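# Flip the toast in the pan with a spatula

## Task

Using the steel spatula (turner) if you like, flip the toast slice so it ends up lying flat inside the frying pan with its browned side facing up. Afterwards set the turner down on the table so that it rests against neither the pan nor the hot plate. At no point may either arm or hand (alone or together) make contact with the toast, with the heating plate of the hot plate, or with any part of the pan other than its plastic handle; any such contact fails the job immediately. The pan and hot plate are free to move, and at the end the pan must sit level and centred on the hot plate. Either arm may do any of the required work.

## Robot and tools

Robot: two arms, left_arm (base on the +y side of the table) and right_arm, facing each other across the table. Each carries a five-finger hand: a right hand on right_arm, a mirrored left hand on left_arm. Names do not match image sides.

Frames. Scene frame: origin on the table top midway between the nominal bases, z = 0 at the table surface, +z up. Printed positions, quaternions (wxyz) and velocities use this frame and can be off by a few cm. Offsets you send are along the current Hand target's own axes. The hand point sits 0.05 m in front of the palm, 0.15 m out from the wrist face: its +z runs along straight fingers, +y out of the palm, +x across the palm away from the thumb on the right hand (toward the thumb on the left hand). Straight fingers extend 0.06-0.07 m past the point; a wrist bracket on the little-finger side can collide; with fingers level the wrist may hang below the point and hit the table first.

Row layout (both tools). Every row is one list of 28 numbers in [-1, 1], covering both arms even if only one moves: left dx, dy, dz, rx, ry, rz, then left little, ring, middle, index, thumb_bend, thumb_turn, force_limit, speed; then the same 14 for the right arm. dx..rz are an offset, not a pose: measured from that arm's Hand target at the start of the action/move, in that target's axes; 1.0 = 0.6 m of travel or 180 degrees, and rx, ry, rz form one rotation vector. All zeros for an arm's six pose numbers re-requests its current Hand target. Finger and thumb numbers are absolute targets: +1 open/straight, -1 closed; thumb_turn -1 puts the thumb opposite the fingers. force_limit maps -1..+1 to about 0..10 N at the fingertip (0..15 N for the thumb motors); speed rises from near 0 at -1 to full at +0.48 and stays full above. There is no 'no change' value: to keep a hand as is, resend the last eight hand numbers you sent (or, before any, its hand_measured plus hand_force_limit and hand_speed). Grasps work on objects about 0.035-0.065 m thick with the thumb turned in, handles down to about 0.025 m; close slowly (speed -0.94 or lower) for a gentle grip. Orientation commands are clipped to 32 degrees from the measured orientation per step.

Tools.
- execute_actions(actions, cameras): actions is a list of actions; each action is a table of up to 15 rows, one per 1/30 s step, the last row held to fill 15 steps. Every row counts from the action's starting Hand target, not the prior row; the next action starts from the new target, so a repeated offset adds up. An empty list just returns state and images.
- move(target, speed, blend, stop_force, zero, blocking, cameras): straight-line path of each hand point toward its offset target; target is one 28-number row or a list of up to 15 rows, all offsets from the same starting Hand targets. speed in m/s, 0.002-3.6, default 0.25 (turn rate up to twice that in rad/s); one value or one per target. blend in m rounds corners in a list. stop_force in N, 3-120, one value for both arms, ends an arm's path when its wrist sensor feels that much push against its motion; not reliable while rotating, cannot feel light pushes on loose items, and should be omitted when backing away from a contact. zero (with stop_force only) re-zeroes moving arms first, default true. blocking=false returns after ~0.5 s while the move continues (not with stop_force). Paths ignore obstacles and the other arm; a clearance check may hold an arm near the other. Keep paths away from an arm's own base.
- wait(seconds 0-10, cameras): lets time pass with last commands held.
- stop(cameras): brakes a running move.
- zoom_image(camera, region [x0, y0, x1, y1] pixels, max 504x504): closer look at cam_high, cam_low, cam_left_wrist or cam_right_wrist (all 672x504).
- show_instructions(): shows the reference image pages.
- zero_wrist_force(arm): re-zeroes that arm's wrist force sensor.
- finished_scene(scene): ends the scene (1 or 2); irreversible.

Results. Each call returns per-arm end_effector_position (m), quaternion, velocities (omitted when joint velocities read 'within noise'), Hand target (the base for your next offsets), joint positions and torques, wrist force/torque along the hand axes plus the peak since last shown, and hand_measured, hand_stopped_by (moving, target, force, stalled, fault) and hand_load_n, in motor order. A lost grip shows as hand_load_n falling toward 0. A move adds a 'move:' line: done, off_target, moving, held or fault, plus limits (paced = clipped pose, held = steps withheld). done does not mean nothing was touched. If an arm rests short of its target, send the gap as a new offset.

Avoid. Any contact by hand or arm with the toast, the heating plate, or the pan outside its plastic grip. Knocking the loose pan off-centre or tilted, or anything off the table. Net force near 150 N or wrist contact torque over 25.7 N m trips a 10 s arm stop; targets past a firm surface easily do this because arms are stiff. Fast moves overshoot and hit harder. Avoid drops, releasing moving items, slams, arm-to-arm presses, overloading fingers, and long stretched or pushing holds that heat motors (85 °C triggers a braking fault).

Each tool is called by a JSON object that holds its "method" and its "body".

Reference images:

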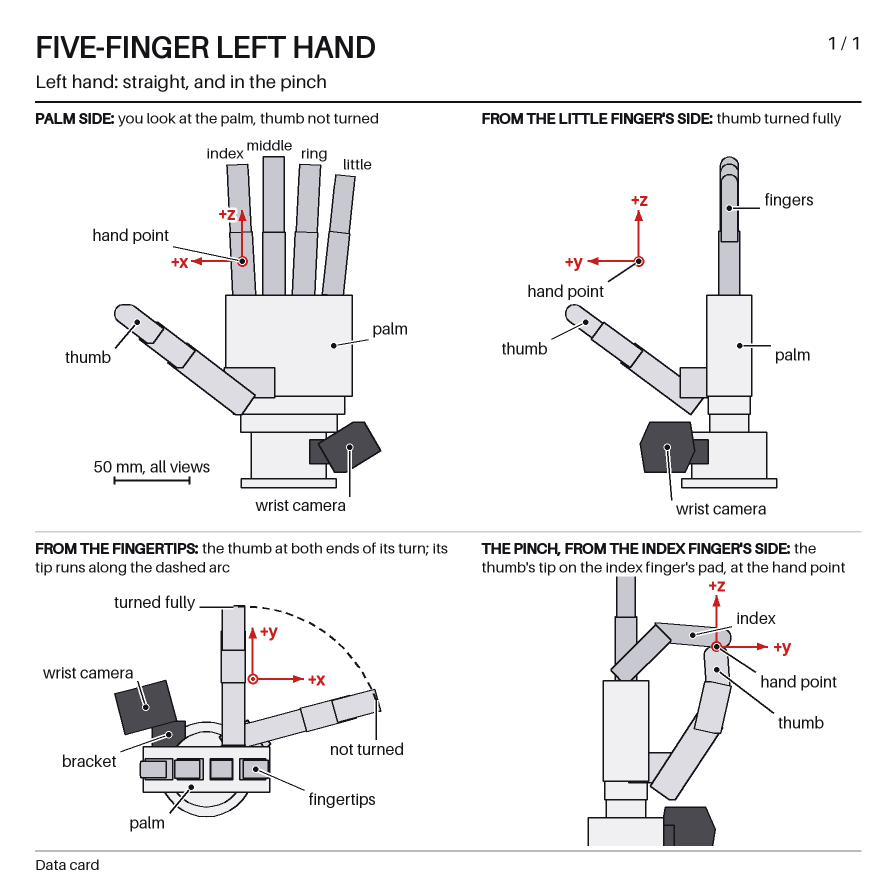

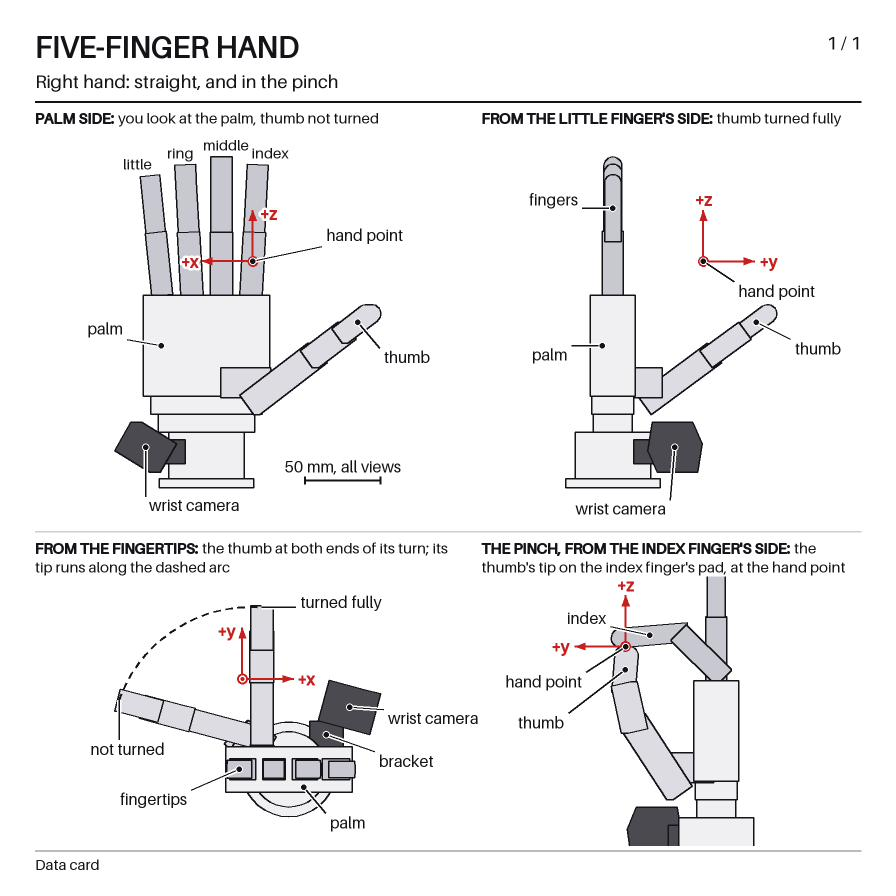

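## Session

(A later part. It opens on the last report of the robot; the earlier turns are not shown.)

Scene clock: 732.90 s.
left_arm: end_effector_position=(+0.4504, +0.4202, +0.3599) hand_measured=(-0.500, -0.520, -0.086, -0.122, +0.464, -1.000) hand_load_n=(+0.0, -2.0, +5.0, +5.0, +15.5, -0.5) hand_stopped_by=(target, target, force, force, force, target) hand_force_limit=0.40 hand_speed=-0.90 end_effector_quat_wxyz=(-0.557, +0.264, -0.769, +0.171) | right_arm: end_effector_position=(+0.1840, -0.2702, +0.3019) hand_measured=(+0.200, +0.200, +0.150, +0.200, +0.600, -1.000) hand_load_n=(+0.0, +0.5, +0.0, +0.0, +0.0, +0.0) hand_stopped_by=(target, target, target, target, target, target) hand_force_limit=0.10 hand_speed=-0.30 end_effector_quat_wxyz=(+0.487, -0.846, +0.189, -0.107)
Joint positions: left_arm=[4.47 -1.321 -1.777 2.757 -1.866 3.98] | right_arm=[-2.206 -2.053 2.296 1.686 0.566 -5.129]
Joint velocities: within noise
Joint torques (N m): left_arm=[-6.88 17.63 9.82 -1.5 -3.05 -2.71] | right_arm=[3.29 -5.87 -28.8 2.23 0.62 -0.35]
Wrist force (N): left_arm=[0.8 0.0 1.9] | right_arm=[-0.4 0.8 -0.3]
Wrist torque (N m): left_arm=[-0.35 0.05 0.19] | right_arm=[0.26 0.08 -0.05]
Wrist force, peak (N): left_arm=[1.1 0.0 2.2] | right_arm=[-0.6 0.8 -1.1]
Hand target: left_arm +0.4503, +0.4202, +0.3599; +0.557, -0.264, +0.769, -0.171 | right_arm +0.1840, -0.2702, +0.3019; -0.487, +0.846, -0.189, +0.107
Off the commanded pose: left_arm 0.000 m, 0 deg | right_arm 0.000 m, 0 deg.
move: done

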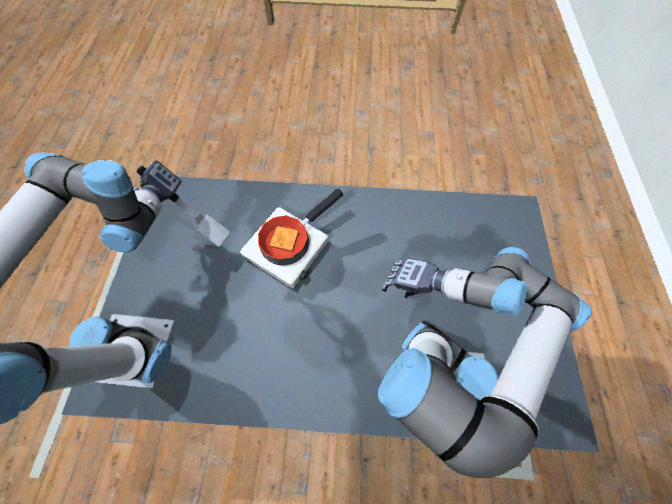

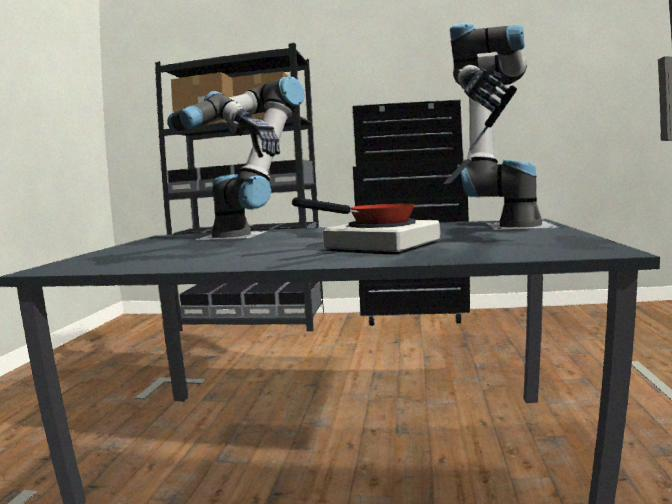

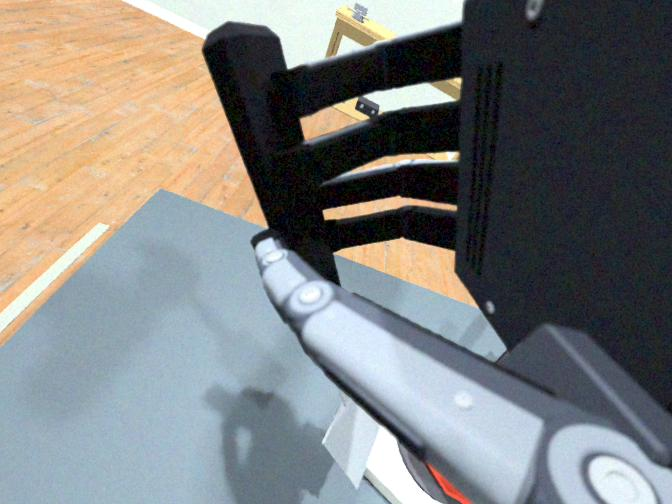

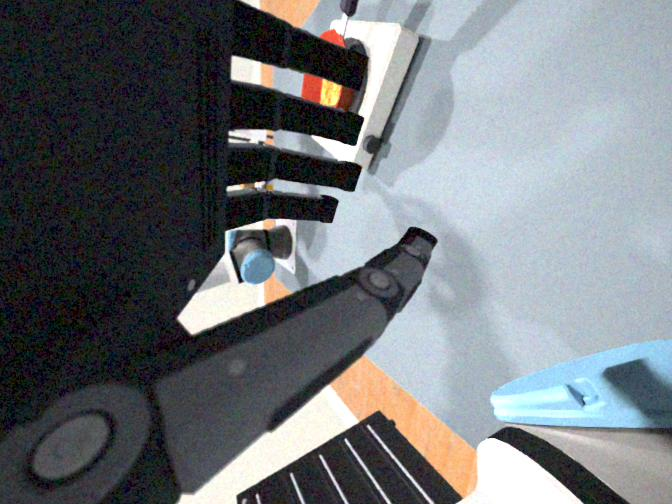

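{"method": "move", "body": {"target": [0.3758,0.3205,0.0012,0,0.1389,-0.2406,-0.5,-0.52,-0.35,-0.35,0.0,-1,0.4,-0.9,0,0,0,0,0,0,0.2,0.2,0.15,0.2,0.6,-1,0.1,-0.3], "speed": 0.12}}

{"method": "zoom_image", "body": {"camera": "cam_low", "region": [380, 140, 560, 270]}}

Scene clock: 741.43 s.
left_arm: end_effector_position=(+0.3555, +0.4401, +0.0798) hand_measured=(-0.500, -0.520, -0.086, -0.122, +0.464, -1.000) hand_load_n=(+0.0, -3.0, +4.5, +5.0, +16.0, -1.0) hand_stopped_by=(target, target, force, force, force, target) hand_force_limit=0.40 hand_speed=-0.90 end_effector_quat_wxyz=(-0.280, +0.484, -0.718, +0.415) | right_arm: end_effector_position=(+0.1840, -0.2702, +0.3019) hand_measured=(+0.200, +0.200, +0.150, +0.200, +0.600, -1.000) hand_load_n=(+0.0, +0.0, +0.0, +0.0, +0.0, +0.0) hand_stopped_by=(target, target, target, target, target, target) hand_force_limit=0.10 hand_speed=-0.30 end_effector_quat_wxyz=(+0.487, -0.846, +0.189, -0.107)
Joint positions: left_arm=[5.388 -1.277 -2.541 2.983 -0.739 3.825] | right_arm=[-2.206 -2.053 2.296 1.686 0.566 -5.129]
Joint velocities: within noise
Joint torques (N m): left_arm=[9.56 -5.82 3.81 1.33 4.25 2.22] | right_arm=[4.17 -5.25 -28.65 2.26 0.66 -0.25]
Wrist force (N): left_arm=[0.1 1.2 2.2] | right_arm=[-0.4 0.7 -0.7]
Wrist torque (N m): left_arm=[-0.17 -0.14 0.61] | right_arm=[0.27 0.09 -0.05]
Wrist force, peak (N): left_arm=[0.4 1.3 2.7] | right_arm=[-0.8 0.8 -0.7]
Hand target: left_arm +0.3555, +0.4401, +0.0798; +0.280, -0.484, +0.718, -0.415 | right_arm +0.1840, -0.2702, +0.3019; -0.487, +0.846, -0.189, +0.107
Off the commanded pose: left_arm 0.000 m, 0 deg | right_arm 0.000 m, 0 deg.
move: done

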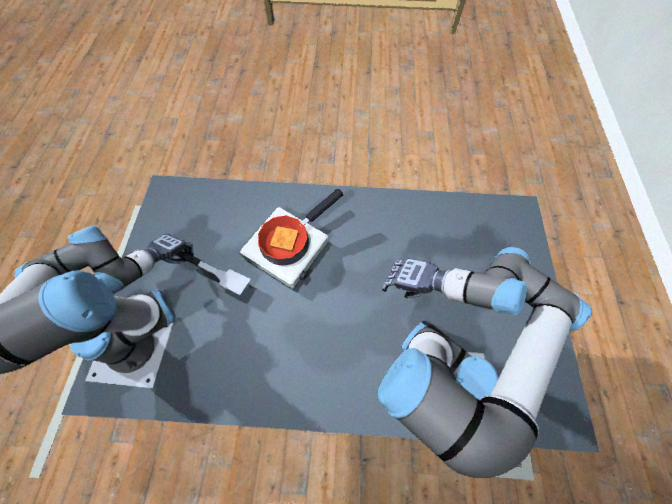

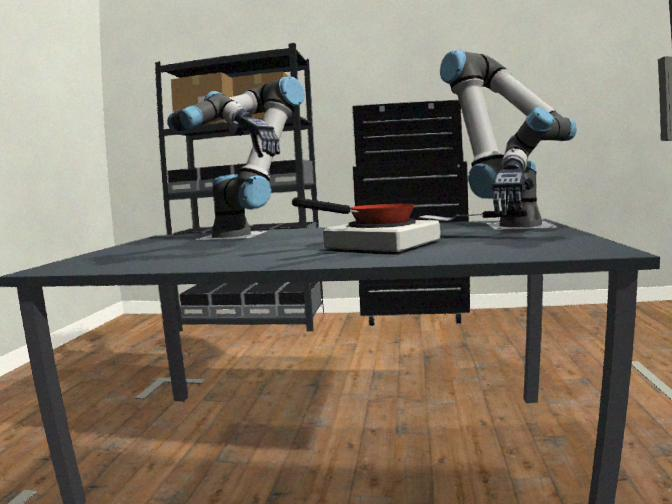

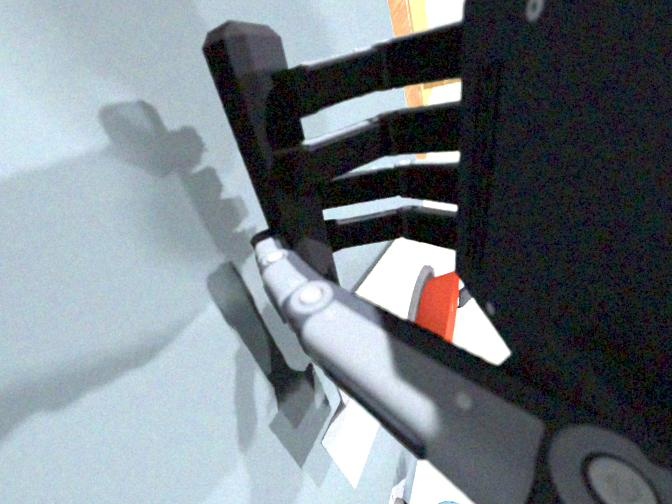

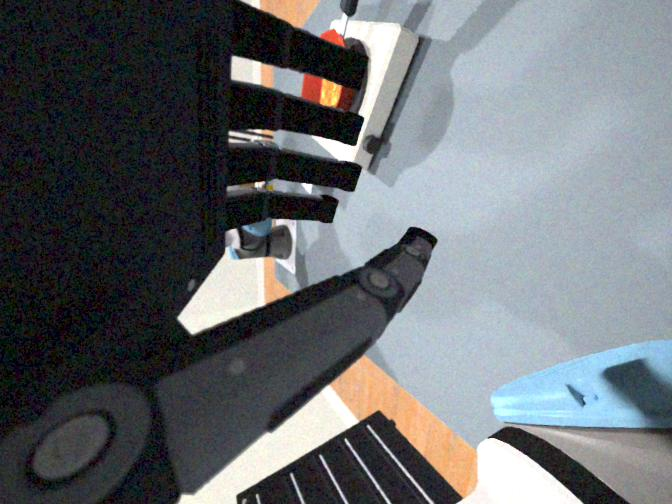

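Scaled by 2.800.

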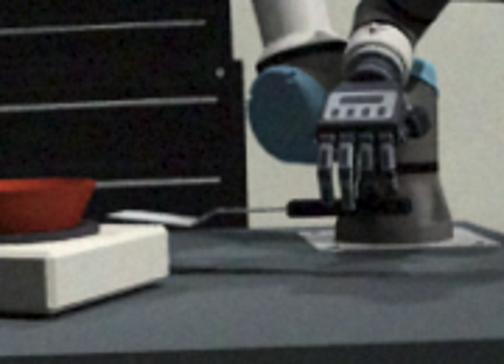

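{"method": "move", "body": {"target": [0,0.0895,0.0517,0,0,0,-0.5,-0.52,-0.35,-0.35,0.0,-1,0.4,-0.9,0,0,0,0,0,0,0.2,0.2,0.15,0.2,0.6,-1,0.1,-0.3], "speed": 0.03, "stop_force": 3, "cameras": ["cam_low", "cam_left_wrist"]}}

{"method": "zoom_image", "body": {"camera": "cam_low", "region": [380, 140, 560, 270]}}

Scene clock: 747.37 s.
left_arm: end_effector_position=(+0.3553, +0.4401, +0.0203) hand_measured=(-0.500, -0.520, -0.086, -0.122, +0.464, -1.000) hand_load_n=(+0.0, +0.0, +6.0, +6.0, +13.5, -0.5) hand_stopped_by=(target, target, force, force, force, target) hand_force_limit=0.40 hand_speed=-0.90 end_effector_quat_wxyz=(-0.280, +0.484, -0.718, +0.415) | right_arm: end_effector_position=(+0.1840, -0.2702, +0.3019) hand_measured=(+0.200, +0.200, +0.150, +0.200, +0.600, -1.000) hand_load_n=(+0.0, +0.0, +0.0, +0.0, +0.0, +0.0) hand_stopped_by=(target, target, target, target, target, target) hand_force_limit=0.10 hand_speed=-0.30 end_effector_quat_wxyz=(+0.487, -0.846, +0.189, -0.107)
Joint positions: left_arm=[5.39 -1.47 -2.631 3.265 -0.738 3.828] | right_arm=[-2.206 -2.053 2.296 1.686 0.566 -5.129]
Joint velocities: within noise
Joint torques (N m): left_arm=[9.54 14.66 23.67 -3.28 3.84 1.99] | right_arm=[3.87 -5.33 -28.66 2.25 0.62 -0.11]
Wrist force (N): left_arm=[0.7 -0.1 1.8] | right_arm=[-0.8 0.8 -0.6]
Wrist torque (N m): left_arm=[-0.28 -0.06 0.49] | right_arm=[0.28 0.14 -0.07]
Wrist force, peak (N): left_arm=[-1.5 -12.4 -14.4] | right_arm=[-0.4 0.9 -0.8]
Hand target: left_arm +0.3553, +0.4401, +0.0203; +0.280, -0.484, +0.718, -0.415 (not the last commanded pose) | right_arm +0.1840, -0.2702, +0.3019; -0.487, +0.846, -0.189, +0.107
Off the commanded pose: left_arm 0.003 m, 0 deg | right_arm 0.000 m, 0 deg.
move: contact (left_arm)
Images, in order (width x height): cam_low 672x504, cam_left_wrist 672x504.

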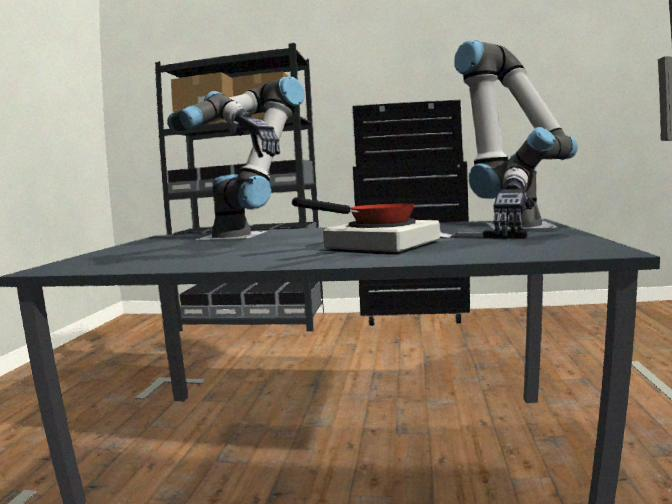

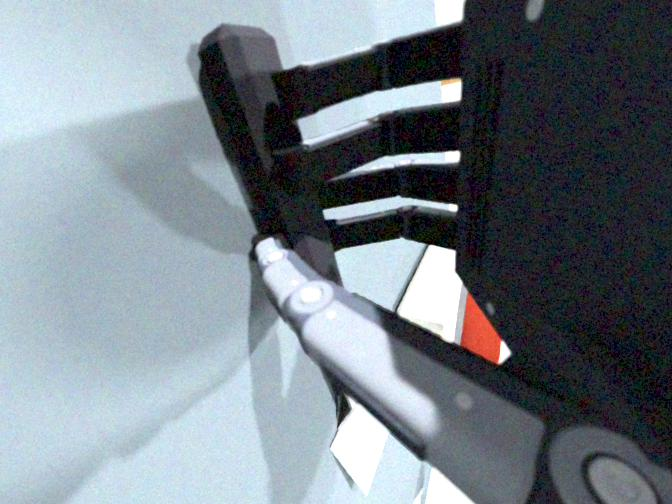

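Scaled by 2.800.

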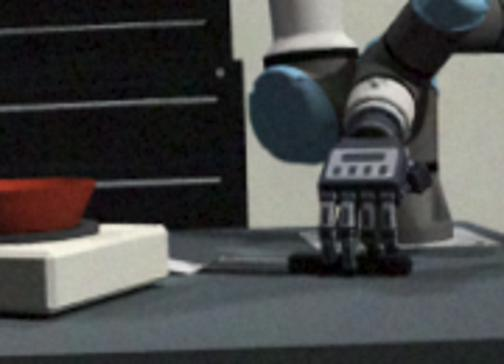

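{"method": "move", "body": {"target": [0,0,0,0,0,0,-0.66,-0.68,0.15,0.2,0.6,-1,0.4,-0.7,0,0,0,0,0,0,0.2,0.2,0.15,0.2,0.6,-1,0.1,-0.3], "cameras": ["cam_low", "cam_left_wrist"]}}

{"method": "zoom_image", "body": {"camera": "cam_low", "region": [380, 140, 560, 270]}}

Scene clock: 751.23 s.
left_arm: end_effector_position=(+0.3553, +0.4401, +0.0203) hand_measured=(-0.660, -0.680, +0.150, +0.200, +0.600, -1.000) hand_load_n=(+0.0, +0.0, +0.0, +0.0, +0.0, +0.0) hand_stopped_by=(target, target, target, target, target, target) hand_force_limit=0.40 hand_speed=-0.70 end_effector_quat_wxyz=(-0.280, +0.484, -0.718, +0.415) | right_arm: end_effector_position=(+0.1840, -0.2702, +0.3019) hand_measured=(+0.200, +0.200, +0.150, +0.200, +0.600, -1.000) hand_load_n=(+0.0, +0.0, +0.0, +0.0, +0.0, +0.0) hand_stopped_by=(target, target, target, target, target, target) hand_force_limit=0.10 hand_speed=-0.30 end_effector_quat_wxyz=(+0.487, -0.846, +0.189, -0.107)
Joint positions: left_arm=[5.39 -1.47 -2.631 3.265 -0.738 3.828] | right_arm=[-2.206 -2.053 2.296 1.686 0.566 -5.129]
Joint velocities: within noise
Joint torques (N m): left_arm=[9.4 13.48 20.75 -2.55 3.4 1.94] | right_arm=[4.31 -5.08 -28.84 2.22 0.65 -0.07]
Wrist force (N): left_arm=[0.4 -0.5 1.5] | right_arm=[-0.5 0.5 -0.6]
Wrist torque (N m): left_arm=[-0.23 -0.11 0.50] | right_arm=[0.24 0.11 -0.07]
Wrist force, peak (N): left_arm=[0.9 0.0 2.0] | right_arm=[-0.4 1.1 -0.7]
Hand target: left_arm +0.3553, +0.4401, +0.0203; +0.280, -0.484, +0.718, -0.415 | right_arm +0.1840, -0.2702, +0.3019; -0.487, +0.846, -0.189, +0.107
Off the commanded pose: left_arm 0.000 m, 0 deg | right_arm 0.000 m, 0 deg.
move: done
Images, in order (width x height): cam_low 672x504, cam_left_wrist 672x504.

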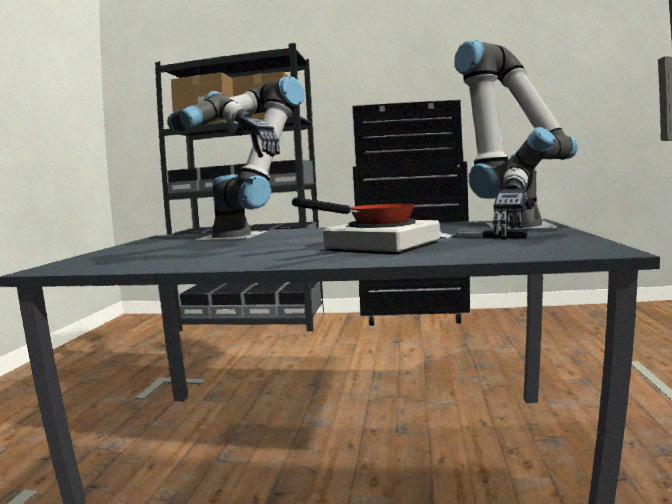

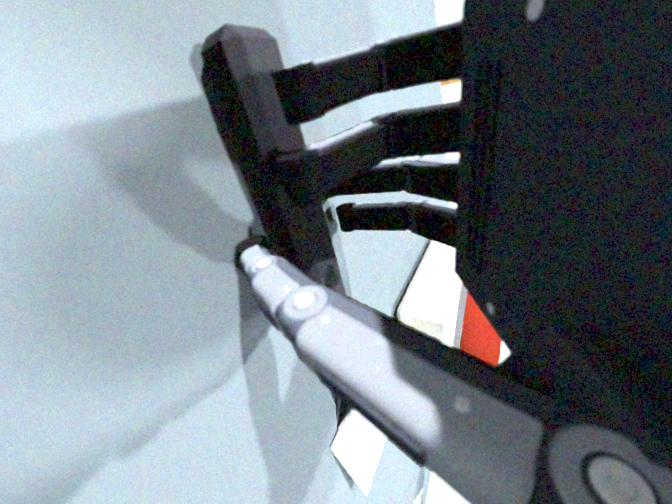

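Scaled by 2.800.

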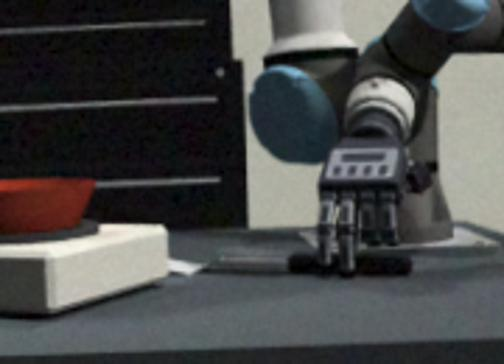

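{"method": "move", "body": {"target": [[0,-0.0346,-0.02,0,0,0,-0.66,-0.68,0.15,0.2,0.6,-1,0.4,-0.7,0,0,0,0,0,0,0.2,0.2,0.15,0.2,0.6,-1,0.1,-0.3],[0,-0.1732,-0.1,0,0,0,-0.66,-0.68,0.15,0.2,0.6,-1,0.4,-0.7,0,0,0,0,0,0,0.2,0.2,0.15,0.2,0.6,-1,0.1,-0.3]], "speed": [0.04,0.12]}}

{"method": "zoom_image", "body": {"camera": "cam_high", "region": [150, 190, 350, 310]}}

{"method": "zoom_image", "body": {"camera": "cam_low", "region": [310, 160, 550, 270]}}

Scene clock: 756.53 s.
left_arm: end_effector_position=(+0.3553, +0.4402, +0.1403) hand_measured=(-0.660, -0.680, +0.150, +0.200, +0.600, -1.000) hand_load_n=(+0.0, +0.0, +0.0, +0.0, +0.0, +0.0) hand_stopped_by=(target, target, target, target, target, target) hand_force_limit=0.40 hand_speed=-0.70 end_effector_quat_wxyz=(-0.280, +0.484, -0.718, +0.415) | right_arm: end_effector_position=(+0.1840, -0.2702, +0.3019) hand_measured=(+0.200, +0.200, +0.150, +0.200, +0.600, -1.000) hand_load_n=(+0.0, +0.0, +0.0, +0.0, +0.0, +0.0) hand_stopped_by=(target, target, target, target, target, target) hand_force_limit=0.10 hand_speed=-0.30 end_effector_quat_wxyz=(+0.487, -0.846, +0.189, -0.107)
Joint positions: left_arm=[5.39 -1.153 -2.428 2.744 -0.738 3.828] | right_arm=[-2.206 -2.053 2.296 1.686 0.566 -5.129]
Joint velocities: within noise
Joint torques (N m): left_arm=[9.3 8.51 26.73 -3.53 3.9 2.51] | right_arm=[4.1 -5.33 -28.71 2.19 0.64 -0.08]
Wrist force (N): left_arm=[0.6 -0.7 1.6] | right_arm=[-0.7 0.6 -0.5]
Wrist torque (N m): left_arm=[-0.26 -0.12 0.50] | right_arm=[0.24 0.13 -0.07]
Wrist force, peak (N): left_arm=[0.7 -1.0 1.6] | right_arm=[-0.7 0.8 -0.7]
Hand target: left_arm +0.3552, +0.4402, +0.1403; +0.280, -0.484, +0.718, -0.415 | right_arm +0.1840, -0.2702, +0.3019; -0.487, +0.846, -0.189, +0.107
Off the commanded pose: left_arm 0.000 m, 0 deg | right_arm 0.000 m, 0 deg.
move: done

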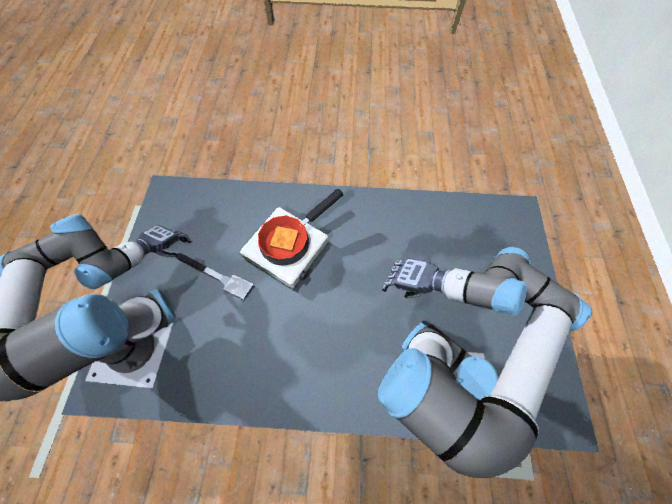

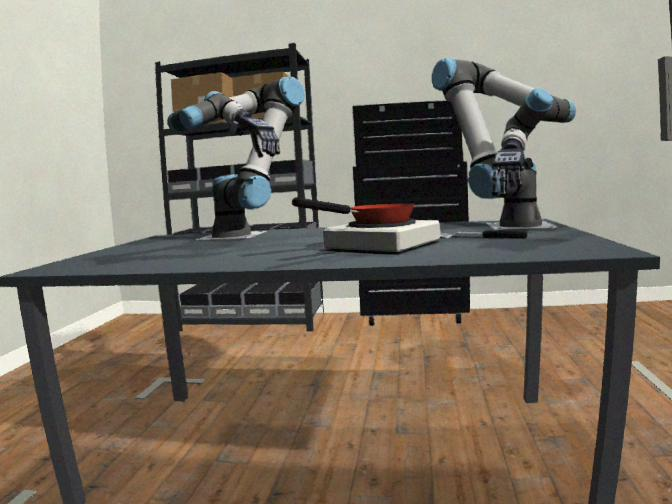

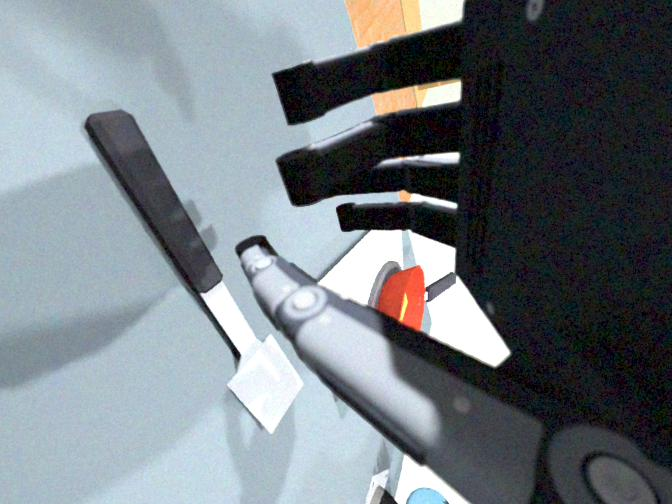

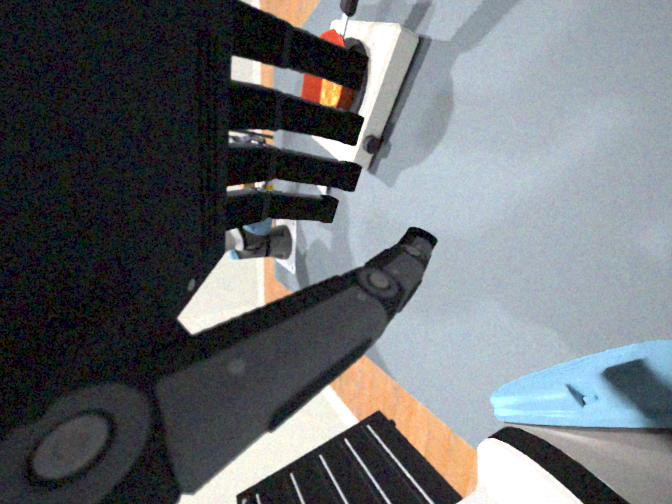

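Scaled by 2.520.

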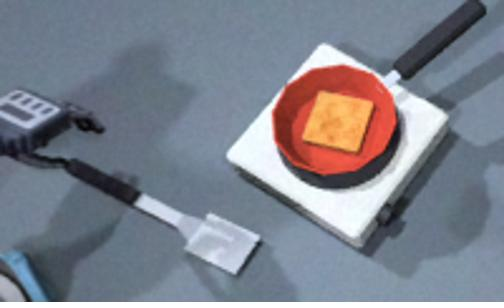

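Scaled by 2.100.

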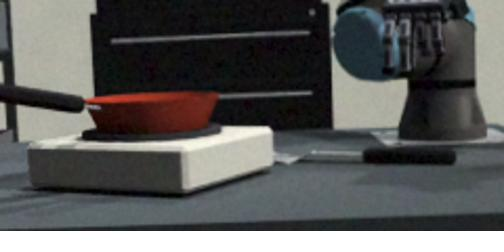

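{"method": "finished_scene", "body": {"scene": 2}}

The scene is finished: the task was done.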